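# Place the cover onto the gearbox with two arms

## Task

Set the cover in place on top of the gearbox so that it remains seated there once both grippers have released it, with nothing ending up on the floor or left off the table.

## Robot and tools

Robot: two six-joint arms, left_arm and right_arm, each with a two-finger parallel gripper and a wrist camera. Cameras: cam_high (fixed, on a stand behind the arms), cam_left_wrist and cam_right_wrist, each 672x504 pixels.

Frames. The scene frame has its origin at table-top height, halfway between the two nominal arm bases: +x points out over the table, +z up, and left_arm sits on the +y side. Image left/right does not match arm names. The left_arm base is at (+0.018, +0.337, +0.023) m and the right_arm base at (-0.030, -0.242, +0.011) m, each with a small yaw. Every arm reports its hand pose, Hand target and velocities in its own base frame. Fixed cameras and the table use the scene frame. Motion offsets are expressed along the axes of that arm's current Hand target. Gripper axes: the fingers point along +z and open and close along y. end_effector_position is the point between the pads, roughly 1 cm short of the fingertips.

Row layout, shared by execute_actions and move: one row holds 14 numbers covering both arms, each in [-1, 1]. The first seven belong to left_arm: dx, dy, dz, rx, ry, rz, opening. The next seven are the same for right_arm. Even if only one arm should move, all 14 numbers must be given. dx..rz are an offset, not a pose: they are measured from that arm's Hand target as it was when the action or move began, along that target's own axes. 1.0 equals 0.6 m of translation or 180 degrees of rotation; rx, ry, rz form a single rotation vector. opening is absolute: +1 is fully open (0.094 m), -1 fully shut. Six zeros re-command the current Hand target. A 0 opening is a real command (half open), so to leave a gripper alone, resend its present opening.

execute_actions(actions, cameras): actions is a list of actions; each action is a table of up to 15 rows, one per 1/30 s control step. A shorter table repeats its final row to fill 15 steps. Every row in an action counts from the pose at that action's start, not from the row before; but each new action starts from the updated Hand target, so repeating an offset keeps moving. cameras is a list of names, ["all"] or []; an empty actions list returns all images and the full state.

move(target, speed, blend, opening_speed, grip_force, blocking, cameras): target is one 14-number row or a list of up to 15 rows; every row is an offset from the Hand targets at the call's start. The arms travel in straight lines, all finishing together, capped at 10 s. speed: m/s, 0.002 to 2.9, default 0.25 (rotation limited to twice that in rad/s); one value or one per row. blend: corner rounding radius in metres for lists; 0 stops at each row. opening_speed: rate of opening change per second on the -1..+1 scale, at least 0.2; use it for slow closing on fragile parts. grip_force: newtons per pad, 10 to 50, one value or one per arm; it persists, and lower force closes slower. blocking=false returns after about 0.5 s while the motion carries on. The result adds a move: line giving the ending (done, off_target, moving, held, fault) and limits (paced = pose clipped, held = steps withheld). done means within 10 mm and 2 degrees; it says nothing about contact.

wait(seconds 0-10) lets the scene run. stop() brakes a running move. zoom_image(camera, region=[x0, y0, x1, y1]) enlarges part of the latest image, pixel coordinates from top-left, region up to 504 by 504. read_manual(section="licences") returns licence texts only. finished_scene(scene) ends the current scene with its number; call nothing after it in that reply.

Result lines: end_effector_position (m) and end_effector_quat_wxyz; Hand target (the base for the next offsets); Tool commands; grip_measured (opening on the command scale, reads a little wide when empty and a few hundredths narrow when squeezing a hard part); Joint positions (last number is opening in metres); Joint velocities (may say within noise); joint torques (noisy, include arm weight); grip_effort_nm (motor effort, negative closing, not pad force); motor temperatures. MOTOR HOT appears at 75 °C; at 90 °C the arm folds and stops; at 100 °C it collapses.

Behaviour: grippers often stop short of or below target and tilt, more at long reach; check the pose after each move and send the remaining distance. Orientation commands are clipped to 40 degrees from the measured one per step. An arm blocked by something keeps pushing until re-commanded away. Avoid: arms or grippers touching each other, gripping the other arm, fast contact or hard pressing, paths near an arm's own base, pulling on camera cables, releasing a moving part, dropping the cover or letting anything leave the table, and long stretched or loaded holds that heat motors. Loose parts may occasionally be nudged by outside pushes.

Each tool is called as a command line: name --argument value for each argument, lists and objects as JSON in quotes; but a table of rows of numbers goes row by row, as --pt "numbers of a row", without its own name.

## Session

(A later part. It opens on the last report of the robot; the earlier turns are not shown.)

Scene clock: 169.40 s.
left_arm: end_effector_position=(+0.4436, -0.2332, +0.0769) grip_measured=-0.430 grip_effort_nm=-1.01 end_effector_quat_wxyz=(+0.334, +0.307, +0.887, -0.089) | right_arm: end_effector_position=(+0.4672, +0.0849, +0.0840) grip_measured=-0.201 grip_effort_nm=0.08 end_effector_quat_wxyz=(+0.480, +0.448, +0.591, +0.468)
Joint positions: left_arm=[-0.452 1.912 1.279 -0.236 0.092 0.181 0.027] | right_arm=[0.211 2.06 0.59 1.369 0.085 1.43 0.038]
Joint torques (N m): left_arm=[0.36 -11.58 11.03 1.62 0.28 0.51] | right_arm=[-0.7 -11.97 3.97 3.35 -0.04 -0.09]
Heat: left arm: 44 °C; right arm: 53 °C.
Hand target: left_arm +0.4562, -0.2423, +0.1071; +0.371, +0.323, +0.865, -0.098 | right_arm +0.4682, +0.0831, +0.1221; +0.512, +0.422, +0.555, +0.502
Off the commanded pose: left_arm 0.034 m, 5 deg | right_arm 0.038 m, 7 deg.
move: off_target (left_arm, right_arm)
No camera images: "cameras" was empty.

move --target '[-0.0059,0.0005,-0.0035,0,0,0,-0.8,0,0,0,0,0,0,-0.2]' --speed 0.01 --cameras '["cam_high","cam_right_wrist"]'

Scene clock: 170.43 s.
left_arm: end_effector_position=(+0.4435, -0.2331, +0.0779) grip_measured=-0.431 grip_effort_nm=-1.01 end_effector_quat_wxyz=(+0.332, +0.308, +0.887, -0.088) | right_arm: end_effector_position=(+0.4672, +0.0849, +0.0840) grip_measured=-0.201 grip_effort_nm=0.09 end_effector_quat_wxyz=(+0.480, +0.448, +0.591, +0.468)
Joint positions: left_arm=[-0.452 1.912 1.287 -0.249 0.091 0.182 0.027] | right_arm=[0.211 2.06 0.59 1.369 0.085 1.43 0.038]
Joint torques (N m): left_arm=[0.25 -11.82 11.6 1.57 0.29 0.48] | right_arm=[-0.7 -11.99 3.92 3.35 -0.03 -0.1]
Heat: left arm: 45 °C; right arm: 53 °C.
Hand target: left_arm +0.4569, -0.2428, +0.1109; +0.371, +0.324, +0.865, -0.098 | right_arm +0.4682, +0.0831, +0.1221; +0.512, +0.422, +0.555, +0.502
Off the commanded pose: left_arm 0.037 m, 6 deg | right_arm 0.038 m, 7 deg.
move: off_target (left_arm, right_arm)
Images, in order (width x height): cam_high 672x504, cam_right_wrist 672x504.

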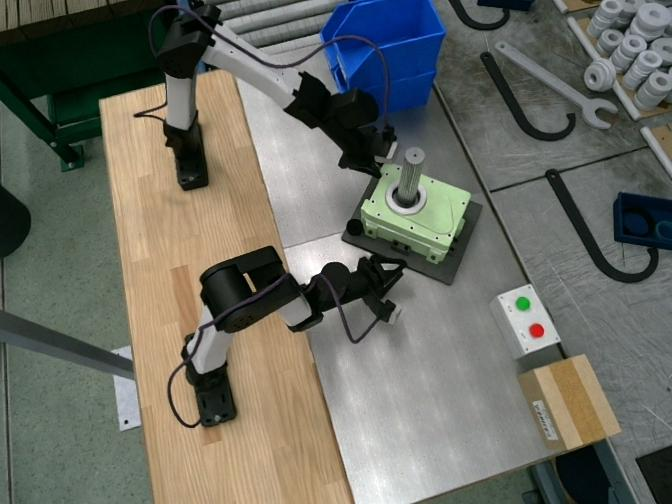

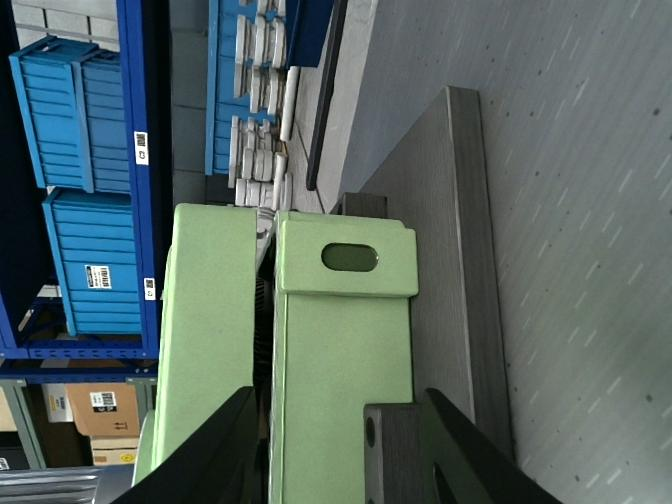

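zoom_image --camera "cam_high" --region '[362, 160, 418, 220]'

zoom_image --camera "cam_high" --region '[410, 170, 474, 242]'

zoom_image --camera "cam_right_wrist" --region '[150, 190, 350, 400]'

Scaled by 8.400 from the camera's 672x504 image, which has a finer 960x720 frame.

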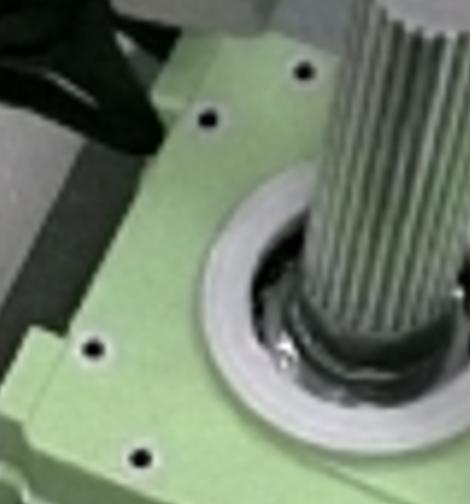

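Scaled by 7.000 from the camera's 672x504 image, which has a finer 960x720 frame.

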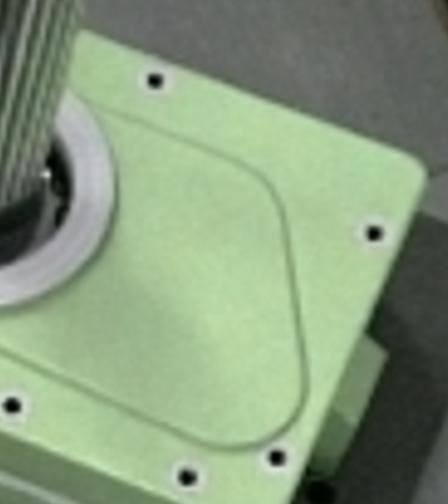

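Scaled by 2.400 from the camera's 672x504 image, which has a finer 960x720 frame.

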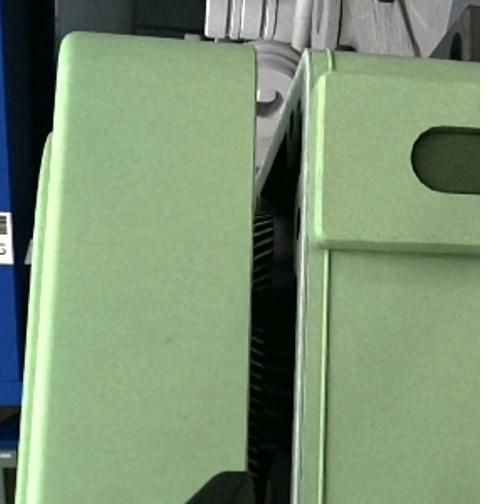

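move --target '[0,0,0,0.0106,-0.0002,-0.0106,-0.8,0,0,0,0,0,0,-0.2]' --speed 0.02 --cameras '["all"]'

Scene clock: 181.73 s.
left_arm: end_effector_position=(+0.4443, -0.2314, +0.0795) grip_measured=-0.431 grip_effort_nm=-1.01 end_effector_quat_wxyz=(+0.330, +0.306, +0.888, -0.095) | right_arm: end_effector_position=(+0.4672, +0.0849, +0.0840) grip_measured=-0.201 grip_effort_nm=0.09 end_effector_quat_wxyz=(+0.480, +0.448, +0.591, +0.468)
Joint positions: left_arm=[-0.442 1.912 1.295 -0.261 0.11 0.182 0.027] | right_arm=[0.211 2.06 0.59 1.369 0.085 1.43 0.038]
Joint torques (N m): left_arm=[0.72 -11.37 11.75 1.55 0.58 0.24] | right_arm=[-0.69 -11.99 3.96 3.35 -0.04 -0.1]
Heat: left arm: 46 °C; right arm: 52 °C.
Hand target: left_arm +0.4569, -0.2429, +0.1110; +0.364, +0.315, +0.868, -0.118 | right_arm +0.4682, +0.0831, +0.1221; +0.512, +0.422, +0.555, +0.502
Off the commanded pose: left_arm 0.036 m, 5 deg | right_arm 0.038 m, 7 deg.
move: off_target (left_arm, right_arm)

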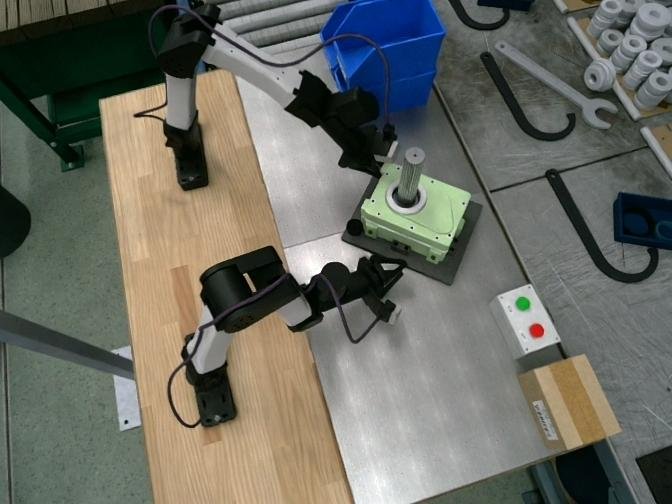

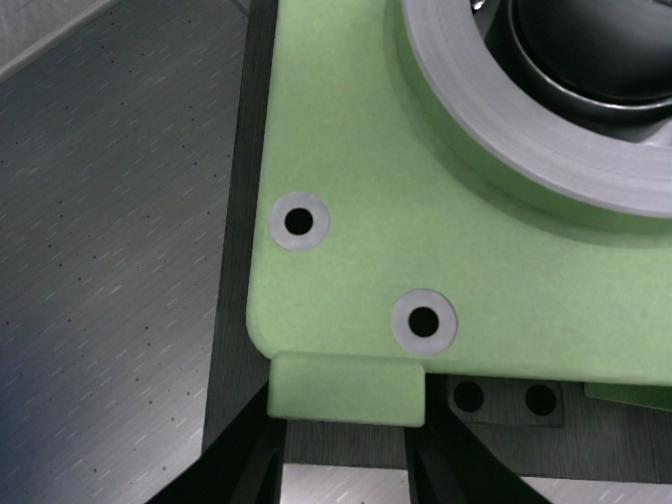

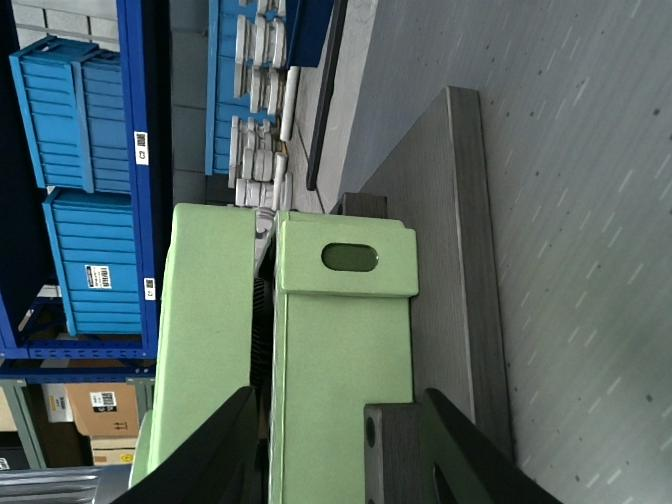

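move --target '[0.0035,0,0.0035,0.0118,-0.0002,-0.0118,-0.8,0,0,0,0,0,0,-0.2]' --speed 0.02 --cameras '["all"]'

Scene clock: 184.13 s.
left_arm: end_effector_position=(+0.4460, -0.2302, +0.0822) grip_measured=-0.432 grip_effort_nm=-1.01 end_effector_quat_wxyz=(+0.329, +0.304, +0.887, -0.111) | right_arm: end_effector_position=(+0.4672, +0.0849, +0.0840) grip_measured=-0.201 grip_effort_nm=0.09 end_effector_quat_wxyz=(+0.480, +0.448, +0.591, +0.468)
Joint positions: left_arm=[-0.425 1.912 1.301 -0.264 0.149 0.182 0.027] | right_arm=[0.211 2.06 0.59 1.369 0.085 1.43 0.038]
Joint torques (N m): left_arm=[0.75 -10.39 11.69 1.57 0.7 -0.04] | right_arm=[-0.7 -11.95 3.99 3.35 -0.04 -0.1]
Heat: left arm: 46 °C; right arm: 53 °C.
Hand target: left_arm +0.4570, -0.2429, +0.1081; +0.357, +0.306, +0.871, -0.141 | right_arm +0.4682, +0.0831, +0.1221; +0.512, +0.422, +0.555, +0.502
Off the commanded pose: left_arm 0.031 m, 5 deg | right_arm 0.038 m, 7 deg.
move: off_target (left_arm, right_arm)

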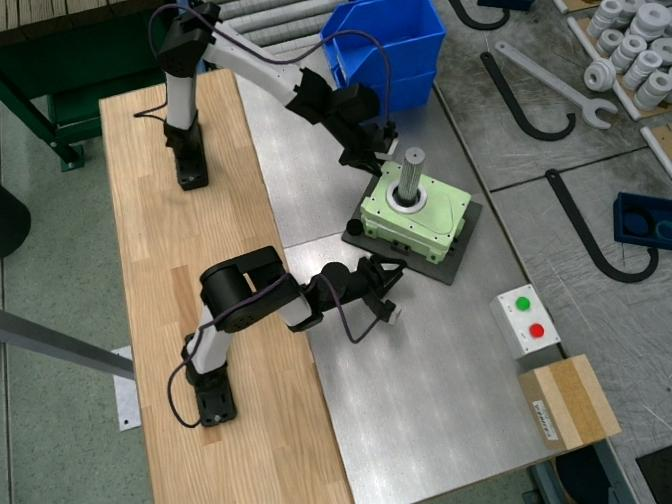

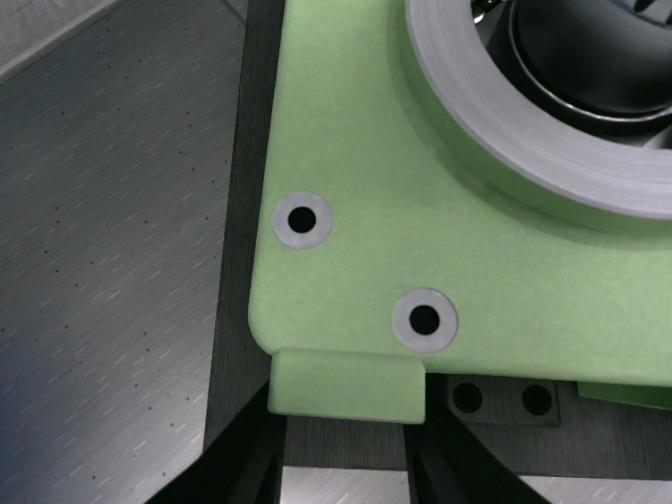

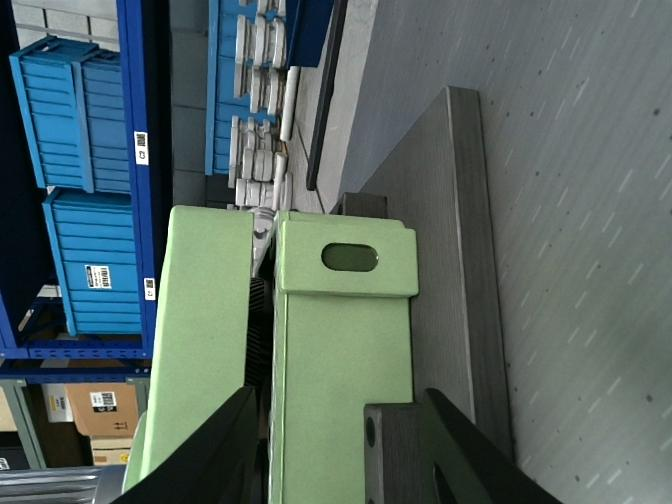

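zoom_image --camera "cam_high" --region '[362, 160, 418, 220]'

zoom_image --camera "cam_high" --region '[410, 170, 474, 242]'

zoom_image --camera "cam_right_wrist" --region '[150, 190, 350, 400]'

Scaled by 8.400 from the camera's 672x504 image, which has a finer 960x720 frame.

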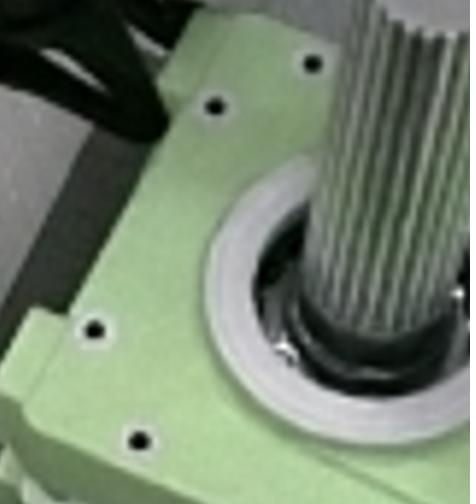

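Scaled by 7.000 from the camera's 672x504 image, which has a finer 960x720 frame.

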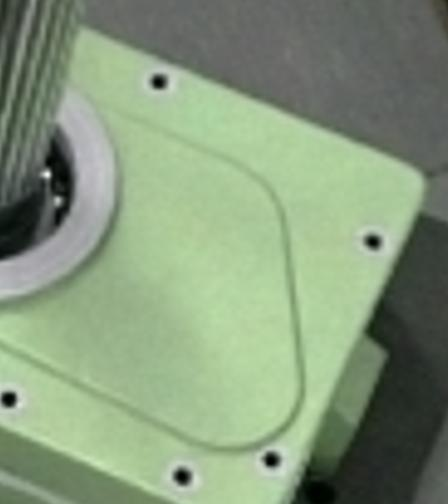

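Scaled by 2.400 from the camera's 672x504 image, which has a finer 960x720 frame.

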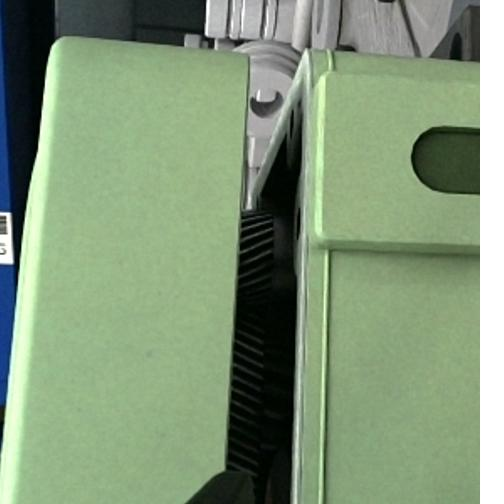

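move --target '[0.02545,0.005,0.0095,-0.0059,-0.0002,-0.0059,-0.8,-0.0182,0.0583,0.1048,0,0,0,-0.95]' --speed 0.05 --cameras '["all"]'

Scene clock: 197.27 s.
left_arm: end_effector_position=(+0.4465, -0.2303, +0.0802) grip_measured=-0.432 grip_effort_nm=-1.01 end_effector_quat_wxyz=(+0.334, +0.303, +0.885, -0.112) | right_arm: end_effector_position=(+0.5262, +0.0870, +0.1392) grip_measured=-0.948 grip_effort_nm=-0.07 end_effector_quat_wxyz=(+0.499, +0.432, +0.568, +0.492)
Joint positions: left_arm=[-0.424 1.912 1.285 -0.237 0.15 0.181 0.027] | right_arm=[0.182 2.039 0.847 1.174 0.054 1.43 0.002]
Joint torques (N m): left_arm=[0.99 -10.37 7.2 1.91 0.53 -0.24] | right_arm=[-0.68 -12.6 7.76 2.26 -0.03 -0.09]
Heat: left arm: 46 °C; right arm: 52 °C.
Hand target: left_arm +0.4534, -0.2365, +0.0932; +0.358, +0.294, +0.875, -0.137 | right_arm +0.5302, +0.0852, +0.1600; +0.512, +0.422, +0.555, +0.502
Off the commanded pose: left_arm 0.016 m, 4 deg | right_arm 0.021 m, 3 deg.
move: off_target (left_arm, right_arm)

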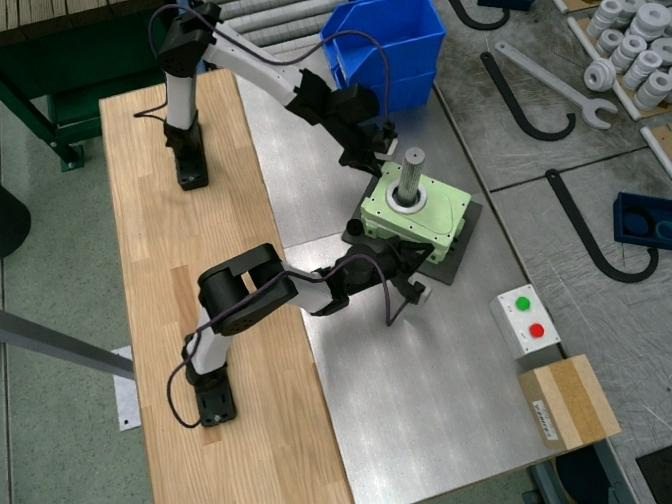

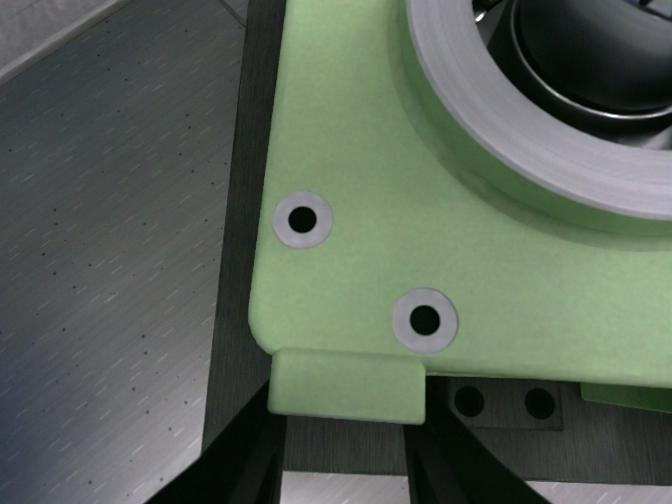

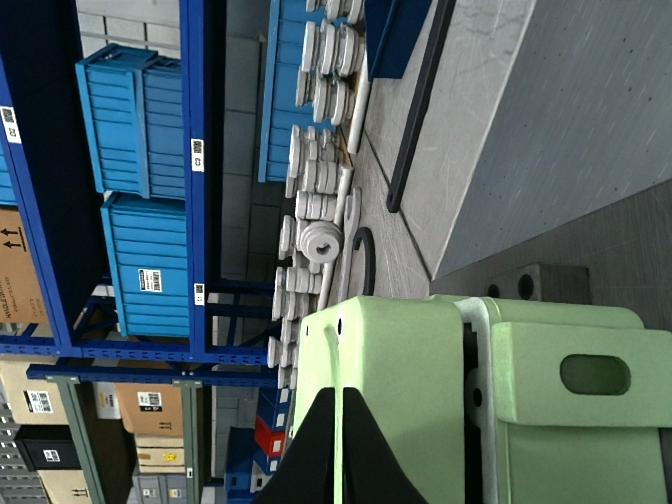

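move --target '[0,0,0,0,0,0,-0.8,0.0185,-0.0498,0.0112,0,0,0,-0.95]' --speed 0.05 --cameras '["cam_high","cam_right_wrist"]'

Scene clock: 199.27 s.
left_arm: end_effector_position=(+0.4465, -0.2303, +0.0802) grip_measured=-0.432 grip_effort_nm=-1.01 end_effector_quat_wxyz=(+0.334, +0.303, +0.885, -0.112) | right_arm: end_effector_position=(+0.5315, +0.0909, +0.1115) grip_measured=-0.948 grip_effort_nm=-0.07 end_effector_quat_wxyz=(+0.493, +0.435, +0.575, +0.488)
Joint positions: left_arm=[-0.424 1.912 1.285 -0.237 0.15 0.181 0.027] | right_arm=[0.187 2.134 0.867 1.228 0.054 1.43 0.002]
Joint torques (N m): left_arm=[0.95 -10.3 7.23 1.93 0.52 -0.23] | right_arm=[0.18 -10.17 7.64 2.76 0.15 -0.09]
Heat: left arm: 46 °C; right arm: 52 °C.
Hand target: left_arm +0.4534, -0.2365, +0.0932; +0.358, +0.294, +0.875, -0.137 | right_arm +0.5370, +0.0928, +0.1293; +0.512, +0.421, +0.555, +0.503
Off the commanded pose: left_arm 0.016 m, 4 deg | right_arm 0.018 m, 4 deg.
move: off_target (left_arm, right_arm)
Images, in order (width x height): cam_high 672x504, cam_right_wrist 672x504.

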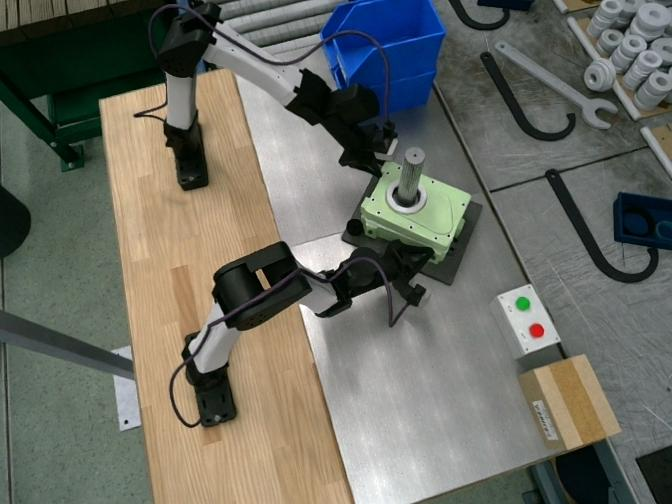

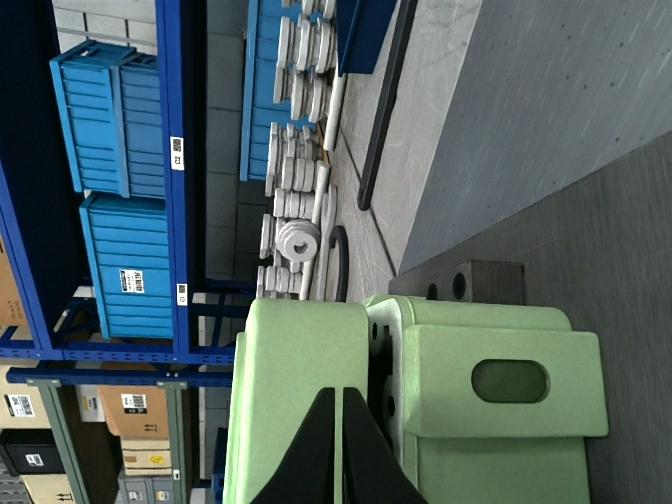

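move --target '[0,0,0,0,0,0,-0.8,0.007,0.0042,0.009,0,0,0,-0.95]' --speed 0.02 --cameras '["cam_high","cam_right_wrist"]'

zoom_image --camera "cam_high" --region '[362, 160, 474, 250]'

Scene clock: 200.73 s.
left_arm: end_effector_position=(+0.4465, -0.2303, +0.0802) grip_measured=-0.432 grip_effort_nm=-1.01 end_effector_quat_wxyz=(+0.334, +0.303, +0.885, -0.112) | right_arm: end_effector_position=(+0.5371, +0.0950, +0.1200) grip_measured=-0.948 grip_effort_nm=-0.07 end_effector_quat_wxyz=(+0.499, +0.431, +0.567, +0.493)
Joint positions: left_arm=[-0.424 1.912 1.285 -0.237 0.15 0.181 0.027] | right_arm=[0.196 2.138 0.896 1.228 0.066 1.43 0.002]
Joint torques (N m): left_arm=[0.98 -10.32 7.23 1.92 0.52 -0.24] | right_arm=[0.35 -10.1 7.75 2.53 0.14 -0.09]
Heat: left arm: 46 °C; right arm: 52 °C.
Hand target: left_arm +0.4534, -0.2365, +0.0932; +0.358, +0.294, +0.875, -0.137 | right_arm +0.5417, +0.0980, +0.1312; +0.512, +0.422, +0.555, +0.502
Off the commanded pose: left_arm 0.016 m, 4 deg | right_arm 0.013 m, 3 deg.
move: off_target (left_arm, right_arm)
Images, in order (width x height): cam_high 672x504, cam_right_wrist 672x504.

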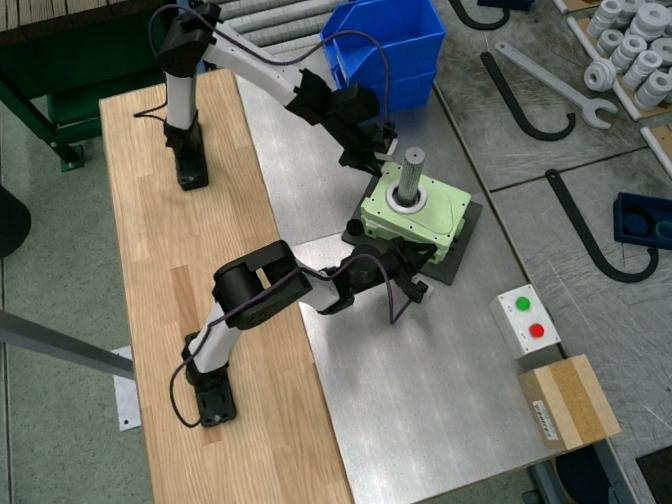

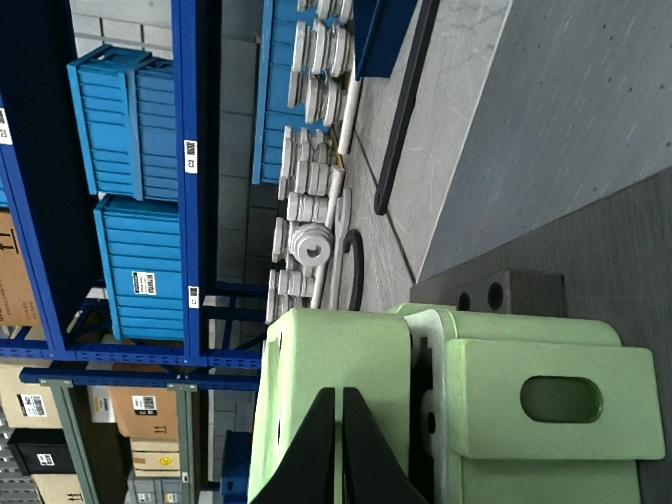

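Scaled by 4.500 from the camera's 672x504 image, which has a finer 960x720 frame.

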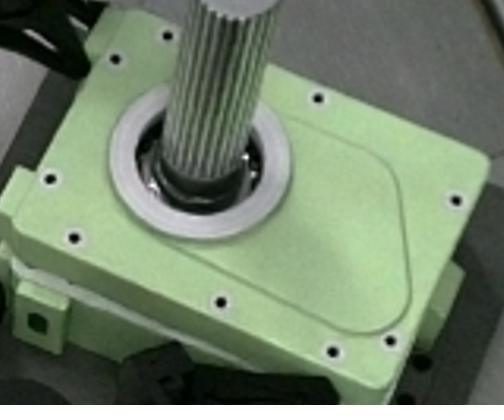

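move --target '[0,0,0,0,0,0,-0.8,0.0075,0.0006,0.0088,0,0,0,-0.95]' --speed 0.02 --cameras '["cam_high","cam_right_wrist"]'

zoom_image --camera "cam_high" --region '[362, 160, 474, 250]'

Scene clock: 202.03 s.
left_arm: end_effector_position=(+0.4463, -0.2306, +0.0802) grip_measured=-0.432 grip_effort_nm=-1.01 end_effector_quat_wxyz=(+0.333, +0.300, +0.887, -0.115) | right_arm: end_effector_position=(+0.5413, +0.0938, +0.1198) grip_measured=-0.948 grip_effort_nm=-0.07 end_effector_quat_wxyz=(+0.505, +0.436, +0.562, +0.489)
Joint positions: left_arm=[-0.424 1.912 1.285 -0.237 0.153 0.171 0.027] | right_arm=[0.2 2.15 0.915 1.223 0.091 1.43 0.002]
Joint torques (N m): left_arm=[0.9 -10.37 7.13 1.93 0.46 -0.14] | right_arm=[0.88 -10.17 8.32 2.45 -0.01 -0.09]
Heat: left arm: 46 °C; right arm: 51 °C.
Hand target: left_arm +0.4534, -0.2365, +0.0932; +0.358, +0.294, +0.875, -0.136 | right_arm +0.5464, +0.1032, +0.1311; +0.512, +0.422, +0.555, +0.502
Off the commanded pose: left_arm 0.016 m, 4 deg | right_arm 0.016 m, 3 deg.
move: off_target (left_arm, right_arm)
Images, in order (width x height): cam_high 672x504, cam_right_wrist 672x504.

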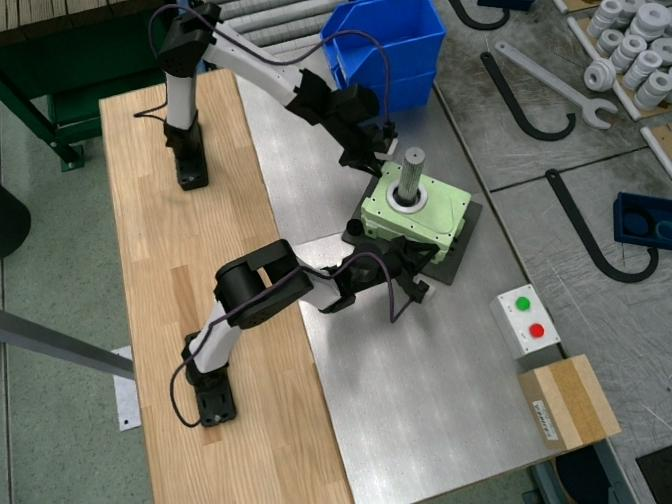

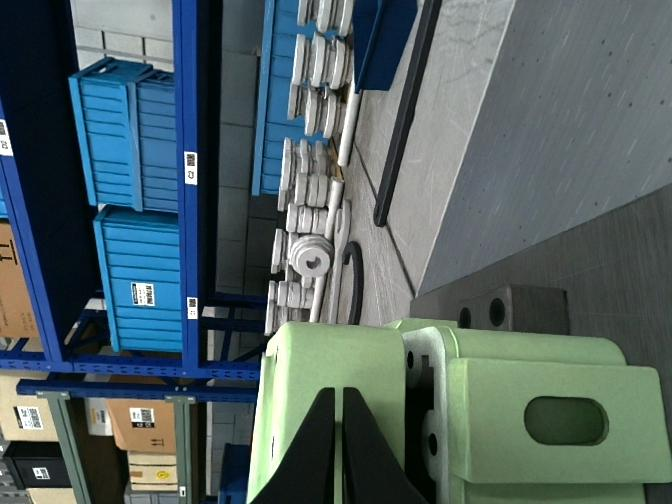

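Scaled by 4.500 from the camera's 672x504 image, which has a finer 960x720 frame.

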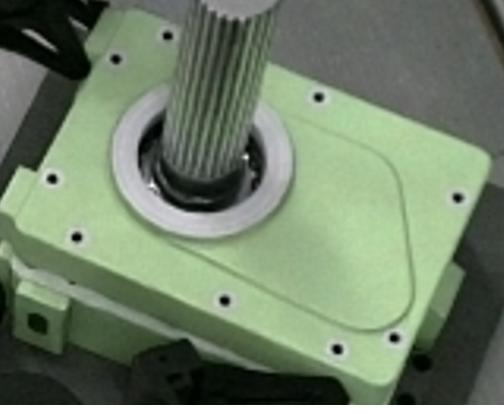

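move --target '[0,0,0,0,0,0,-0.8,0.009,0.001,0.0055,0,0,0,-0.95]' --speed 0.02 --cameras '["cam_high","cam_right_wrist"]'

zoom_image --camera "cam_high" --region '[362, 160, 474, 250]'

Scene clock: 203.73 s.
left_arm: end_effector_position=(+0.4455, -0.2304, +0.0793) grip_measured=-0.432 grip_effort_nm=-1.01 end_effector_quat_wxyz=(+0.331, +0.295, +0.888, -0.119) | right_arm: end_effector_position=(+0.5432, +0.0950, +0.1204) grip_measured=-0.948 grip_effort_nm=-0.06 end_effector_quat_wxyz=(+0.510, +0.440, +0.558, +0.485)
Joint positions: left_arm=[-0.422 1.912 1.283 -0.238 0.159 0.161 0.027] | right_arm=[0.21 2.156 0.926 1.221 0.118 1.43 0.002]
Joint torques (N m): left_arm=[0.69 -10.36 7.27 1.94 0.42 0] | right_arm=[1.11 -9.96 8.81 2.39 -0.18 -0.1]
Heat: left arm: 46 °C; right arm: 51 °C.
Hand target: left_arm +0.4534, -0.2366, +0.0931; +0.358, +0.294, +0.875, -0.137 | right_arm +0.5489, +0.1090, +0.1310; +0.512, +0.422, +0.555, +0.502
Off the commanded pose: left_arm 0.017 m, 4 deg | right_arm 0.019 m, 3 deg.
move: off_target (left_arm, right_arm)
Images, in order (width x height): cam_high 672x504, cam_right_wrist 672x504.

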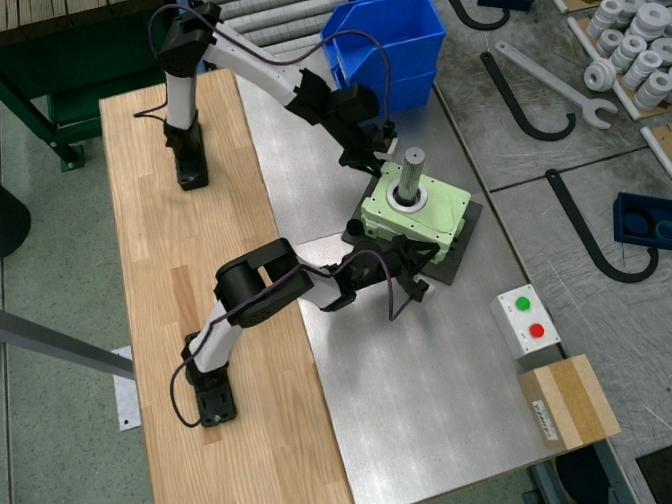

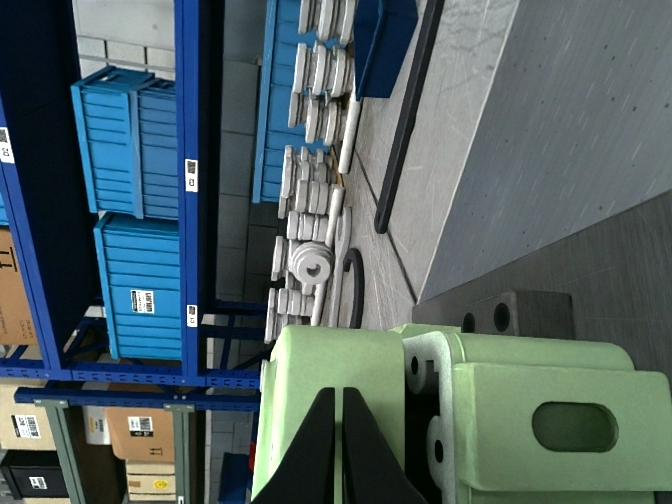

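Scaled by 4.500 from the camera's 672x504 image, which has a finer 960x720 frame.

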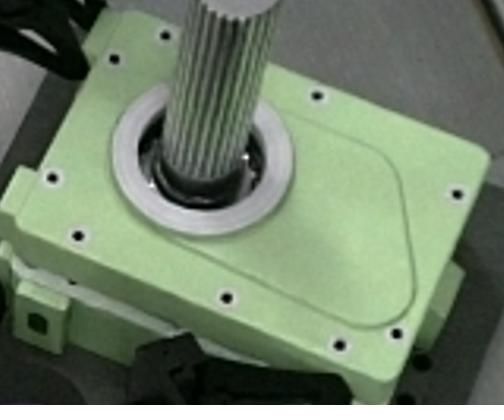

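move --target '[0.0055,-0.004,0.0017,-0.0039,-0.0002,-0.0039,-0.8,0.0055,0.0006,0.0064,0,0,0,-0.95]' --speed 0.02 --cameras '["cam_high","cam_right_wrist"]'

zoom_image --camera "cam_high" --region '[362, 160, 474, 250]'

Scene clock: 206.03 s.
left_arm: end_effector_position=(+0.4426, -0.2321, +0.0751) grip_measured=-0.432 grip_effort_nm=-1.01 end_effector_quat_wxyz=(+0.329, +0.287, +0.891, -0.126) | right_arm: end_effector_position=(+0.5458, +0.0931, +0.1172) grip_measured=-0.949 grip_effort_nm=-0.06 end_effector_quat_wxyz=(+0.513, +0.446, +0.555, +0.479)
Joint positions: left_arm=[-0.426 1.912 1.264 -0.219 0.164 0.137 0.027] | right_arm=[0.213 2.168 0.938 1.214 0.139 1.43 0.002]
Joint torques (N m): left_arm=[0.06 -10.91 6.84 1.95 0.15 0.06] | right_arm=[1.57 -10.36 9.36 2.36 -0.32 -0.11]
Heat: left arm: 45 °C; right arm: 51 °C.
Hand target: left_arm +0.4505, -0.2376, +0.0901; +0.359, +0.287, +0.878, -0.134 | right_arm +0.5524, +0.1128, +0.1309; +0.512, +0.422, +0.555, +0.502
Off the commanded pose: left_arm 0.018 m, 4 deg | right_arm 0.025 m, 4 deg.
move: off_target (left_arm, right_arm)
Images, in order (width x height): cam_high 672x504, cam_right_wrist 672x504.

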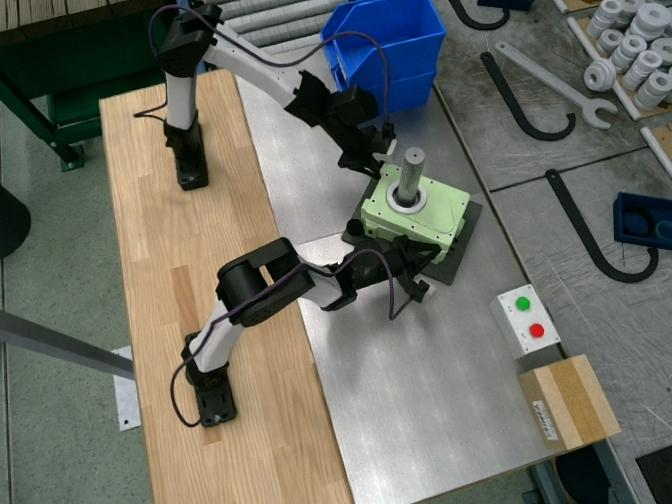

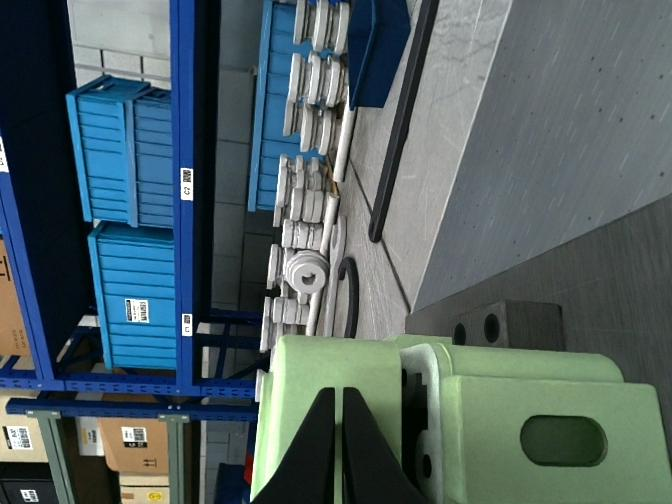

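Scaled by 4.500 from the camera's 672x504 image, which has a finer 960x720 frame.

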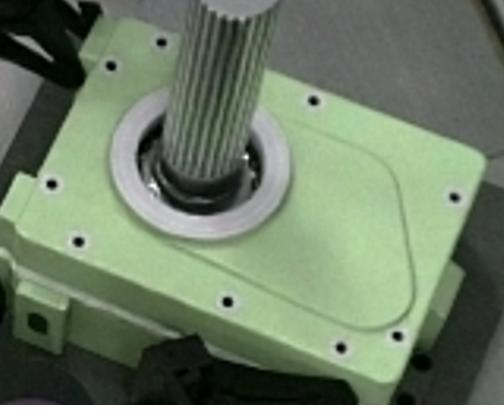

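move --target '[-0.003,0,-0.0065,-0.0106,-0.0004,0.0051,-0.8,0.0015,0.005,0.0107,0,0,0,-0.95]' --speed 0.02 --cameras '["cam_high","cam_right_wrist"]'

zoom_image --camera "cam_high" --region '[362, 160, 474, 250]'

Scene clock: 210.30 s.
left_arm: end_effector_position=(+0.4417, -0.2336, +0.0748) grip_measured=-0.432 grip_effort_nm=-1.01 end_effector_quat_wxyz=(+0.330, +0.288, +0.891, -0.122) | right_arm: end_effector_position=(+0.5494, +0.0905, +0.1172) grip_measured=-0.949 grip_effort_nm=-0.05 end_effector_quat_wxyz=(+0.516, +0.454, +0.554, +0.470)
Joint positions: left_arm=[-0.434 1.911 1.261 -0.216 0.152 0.135 0.027] | right_arm=[0.213 2.168 0.955 1.187 0.16 1.43 0.002]
Joint torques (N m): left_arm=[-0.59 -12.18 6.6 1.91 -0.18 0.1] | right_arm=[1.66 -10.24 10.37 2.4 -0.52 -0.11]
Motor temperatures (°C): left_arm=[21 46 43 39 23 22 23] | right_arm=[23 36 33 50 20 18 19]
Heat: left arm: 46 °C; right arm: 50 °C.
Hand target: left_arm +0.4494, -0.2366, +0.0942; +0.366, +0.288, +0.877, -0.116 | right_arm +0.5585, +0.1148, +0.1339; +0.512, +0.422, +0.555, +0.502
Off the commanded pose: left_arm 0.021 m, 4 deg | right_arm 0.031 m, 5 deg.
move: off_target (left_arm, right_arm)
Images, in order (width x height): cam_high 672x504, cam_right_wrist 672x504.

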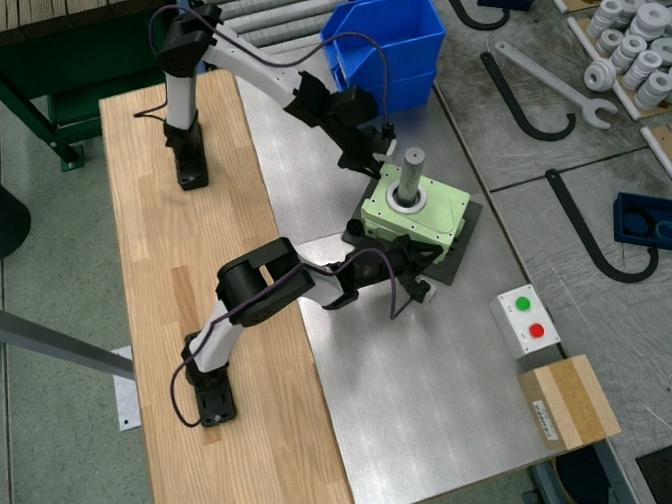

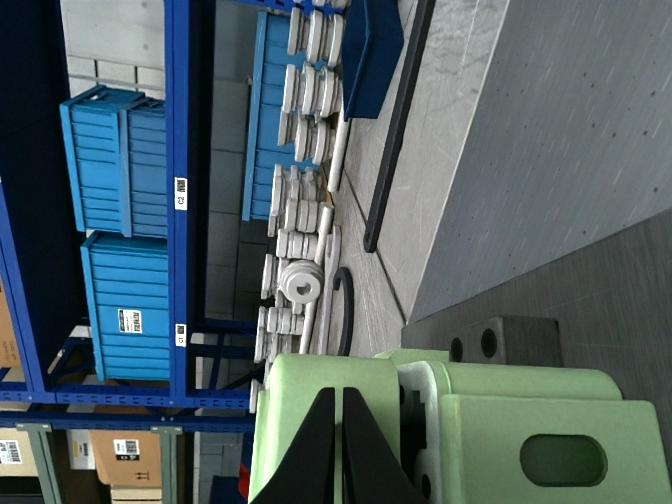

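Scaled by 4.500 from the camera's 672x504 image, which has a finer 960x720 frame.

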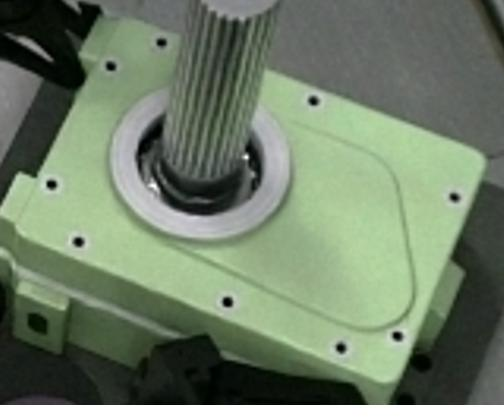

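zoom_image --camera "cam_right_wrist" --region '[250, 330, 510, 504]'

Scaled by 1.938 from the camera's 672x504 image, which has a finer 960x720 frame.

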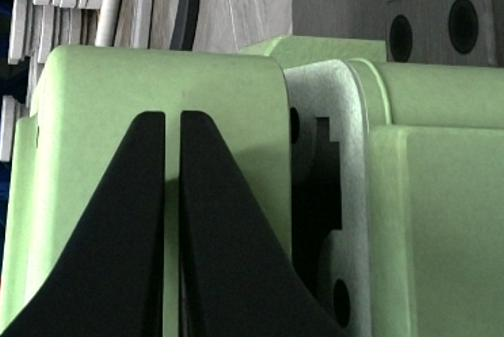

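zoom_image --camera "cam_high" --region '[360, 200, 404, 244]'

Scaled by 11.455 from the camera's 672x504 image, which has a finer 960x720 frame.

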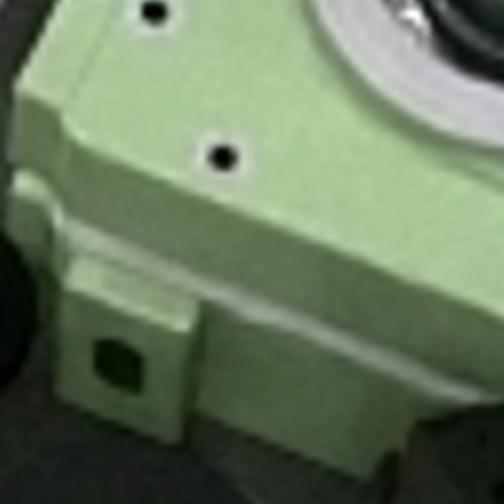

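move --target '[-0.0017,0,-0.0085,-0.003,0,0.0035,-0.8,0,0,0,0,0,0,-0.95]' --speed 0.02 --cameras '["cam_high","cam_right_wrist"]'

zoom_image --camera "cam_high" --region '[362, 160, 474, 250]'

Scene clock: 216.87 s.
left_arm: end_effector_position=(+0.4417, -0.2332, +0.0754) grip_measured=-0.432 grip_effort_nm=-1.01 end_effector_quat_wxyz=(+0.333, +0.287, +0.890, -0.117) | right_arm: end_effector_position=(+0.5495, +0.0904, +0.1162) grip_measured=-0.949 grip_effort_nm=-0.06 end_effector_quat_wxyz=(+0.515, +0.454, +0.555, +0.470)
Joint positions: left_arm=[-0.437 1.906 1.256 -0.21 0.14 0.135 0.027] | right_arm=[0.213 2.168 0.955 1.185 0.16 1.43 0.002]
Joint torques (N m): left_arm=[-0.53 -13.2 6.52 1.77 -0.21 0.2] | right_arm=[1.65 -10.32 10.29 2.42 -0.53 -0.11]
Heat: left arm: 46 °C; right arm: 49 °C.
Hand target: left_arm +0.4471, -0.2348, +0.0985; +0.368, +0.291, +0.876, -0.110 | right_arm +0.5585, +0.1148, +0.1339; +0.512, +0.422, +0.555, +0.502
Off the commanded pose: left_arm 0.024 m, 4 deg | right_arm 0.031 m, 5 deg.
move: off_target (left_arm, right_arm)
Images, in order (width x height): cam_high 672x504, cam_right_wrist 672x504.

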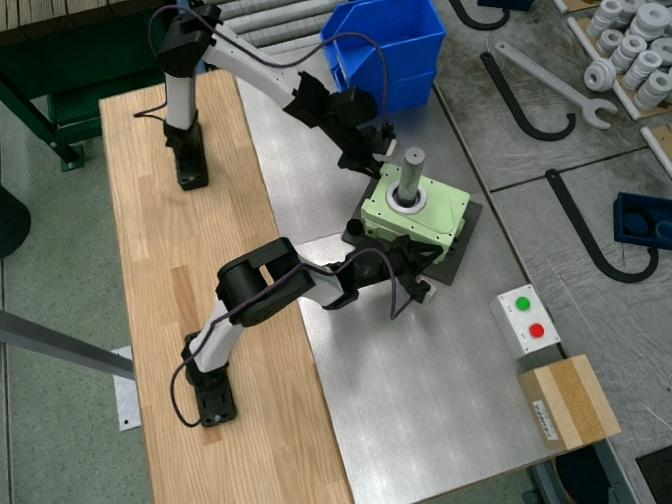

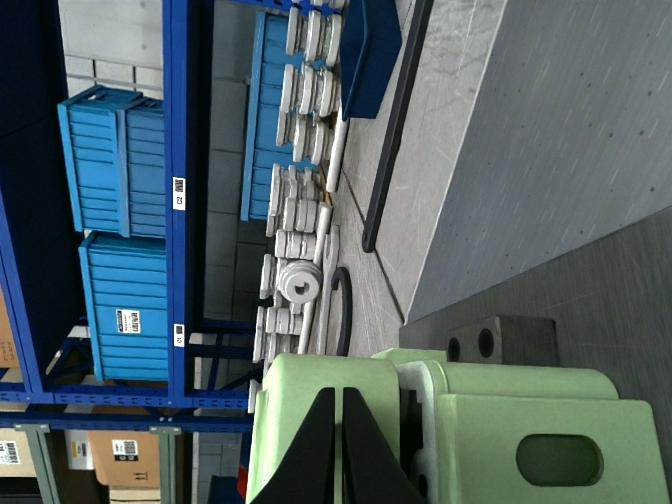

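Scaled by 4.500 from the camera's 672x504 image, which has a finer 960x720 frame.

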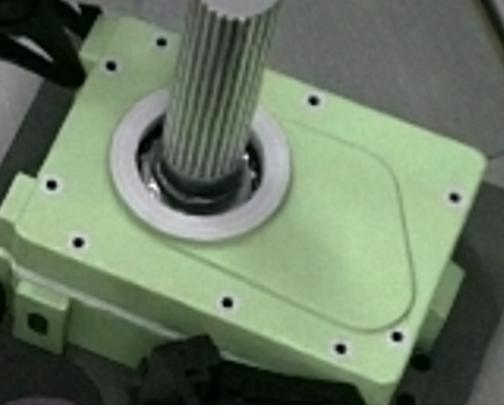

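move --target '[-0.006,0,-0.0065,-0.003,0,0.003,-0.8,0,0,0,0,0,0,-0.95]' --speed 0.02 --cameras '["cam_high","cam_right_wrist","cam_left_wrist"]'

zoom_image --camera "cam_high" --region '[362, 160, 474, 250]'

Scene clock: 218.37 s.
left_arm: end_effector_position=(+0.4426, -0.2319, +0.0770) grip_measured=-0.432 grip_effort_nm=-1.01 end_effector_quat_wxyz=(+0.337, +0.288, +0.890, -0.107) | right_arm: end_effector_position=(+0.5494, +0.0904, +0.1141) grip_measured=-0.949 grip_effort_nm=-0.06 end_effector_quat_wxyz=(+0.514, +0.455, +0.557, +0.468)
Joint positions: left_arm=[-0.442 1.902 1.256 -0.21 0.118 0.141 0.027] | right_arm=[0.213 2.171 0.955 1.181 0.16 1.43 0.002]
Joint torques (N m): left_arm=[-0.53 -13.57 7.43 1.62 -0.11 0.2] | right_arm=[1.66 -10.61 10.24 2.47 -0.53 -0.11]
Heat: left arm: 46 °C; right arm: 49 °C.
Hand target: left_arm +0.4468, -0.2348, +0.1037; +0.370, +0.293, +0.876, -0.104 | right_arm +0.5585, +0.1148, +0.1340; +0.512, +0.422, +0.555, +0.502
Off the commanded pose: left_arm 0.027 m, 4 deg | right_arm 0.033 m, 6 deg.
move: off_target (left_arm, right_arm)

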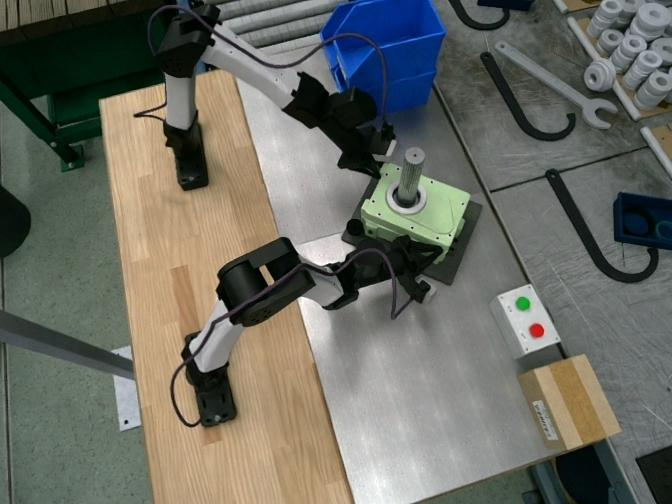

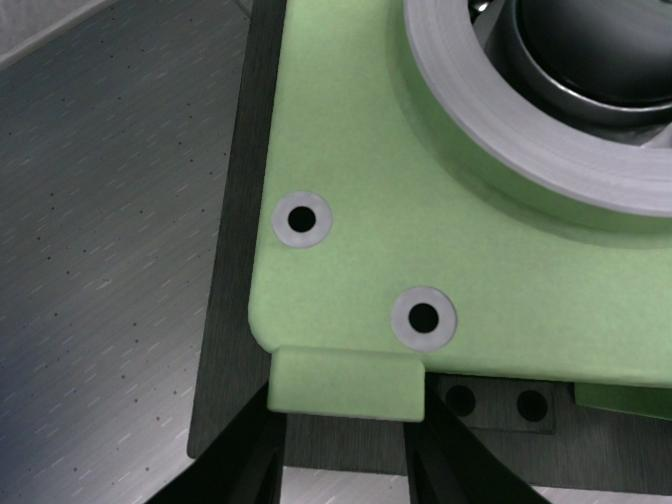

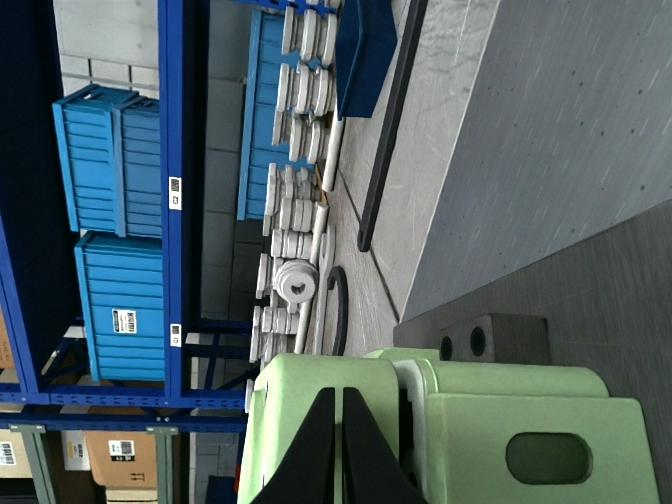

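Scaled by 4.500 from the camera's 672x504 image, which has a finer 960x720 frame.

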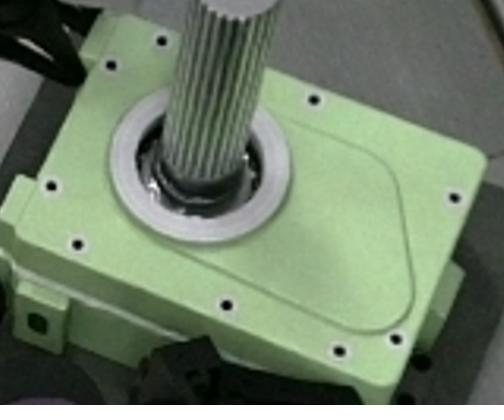

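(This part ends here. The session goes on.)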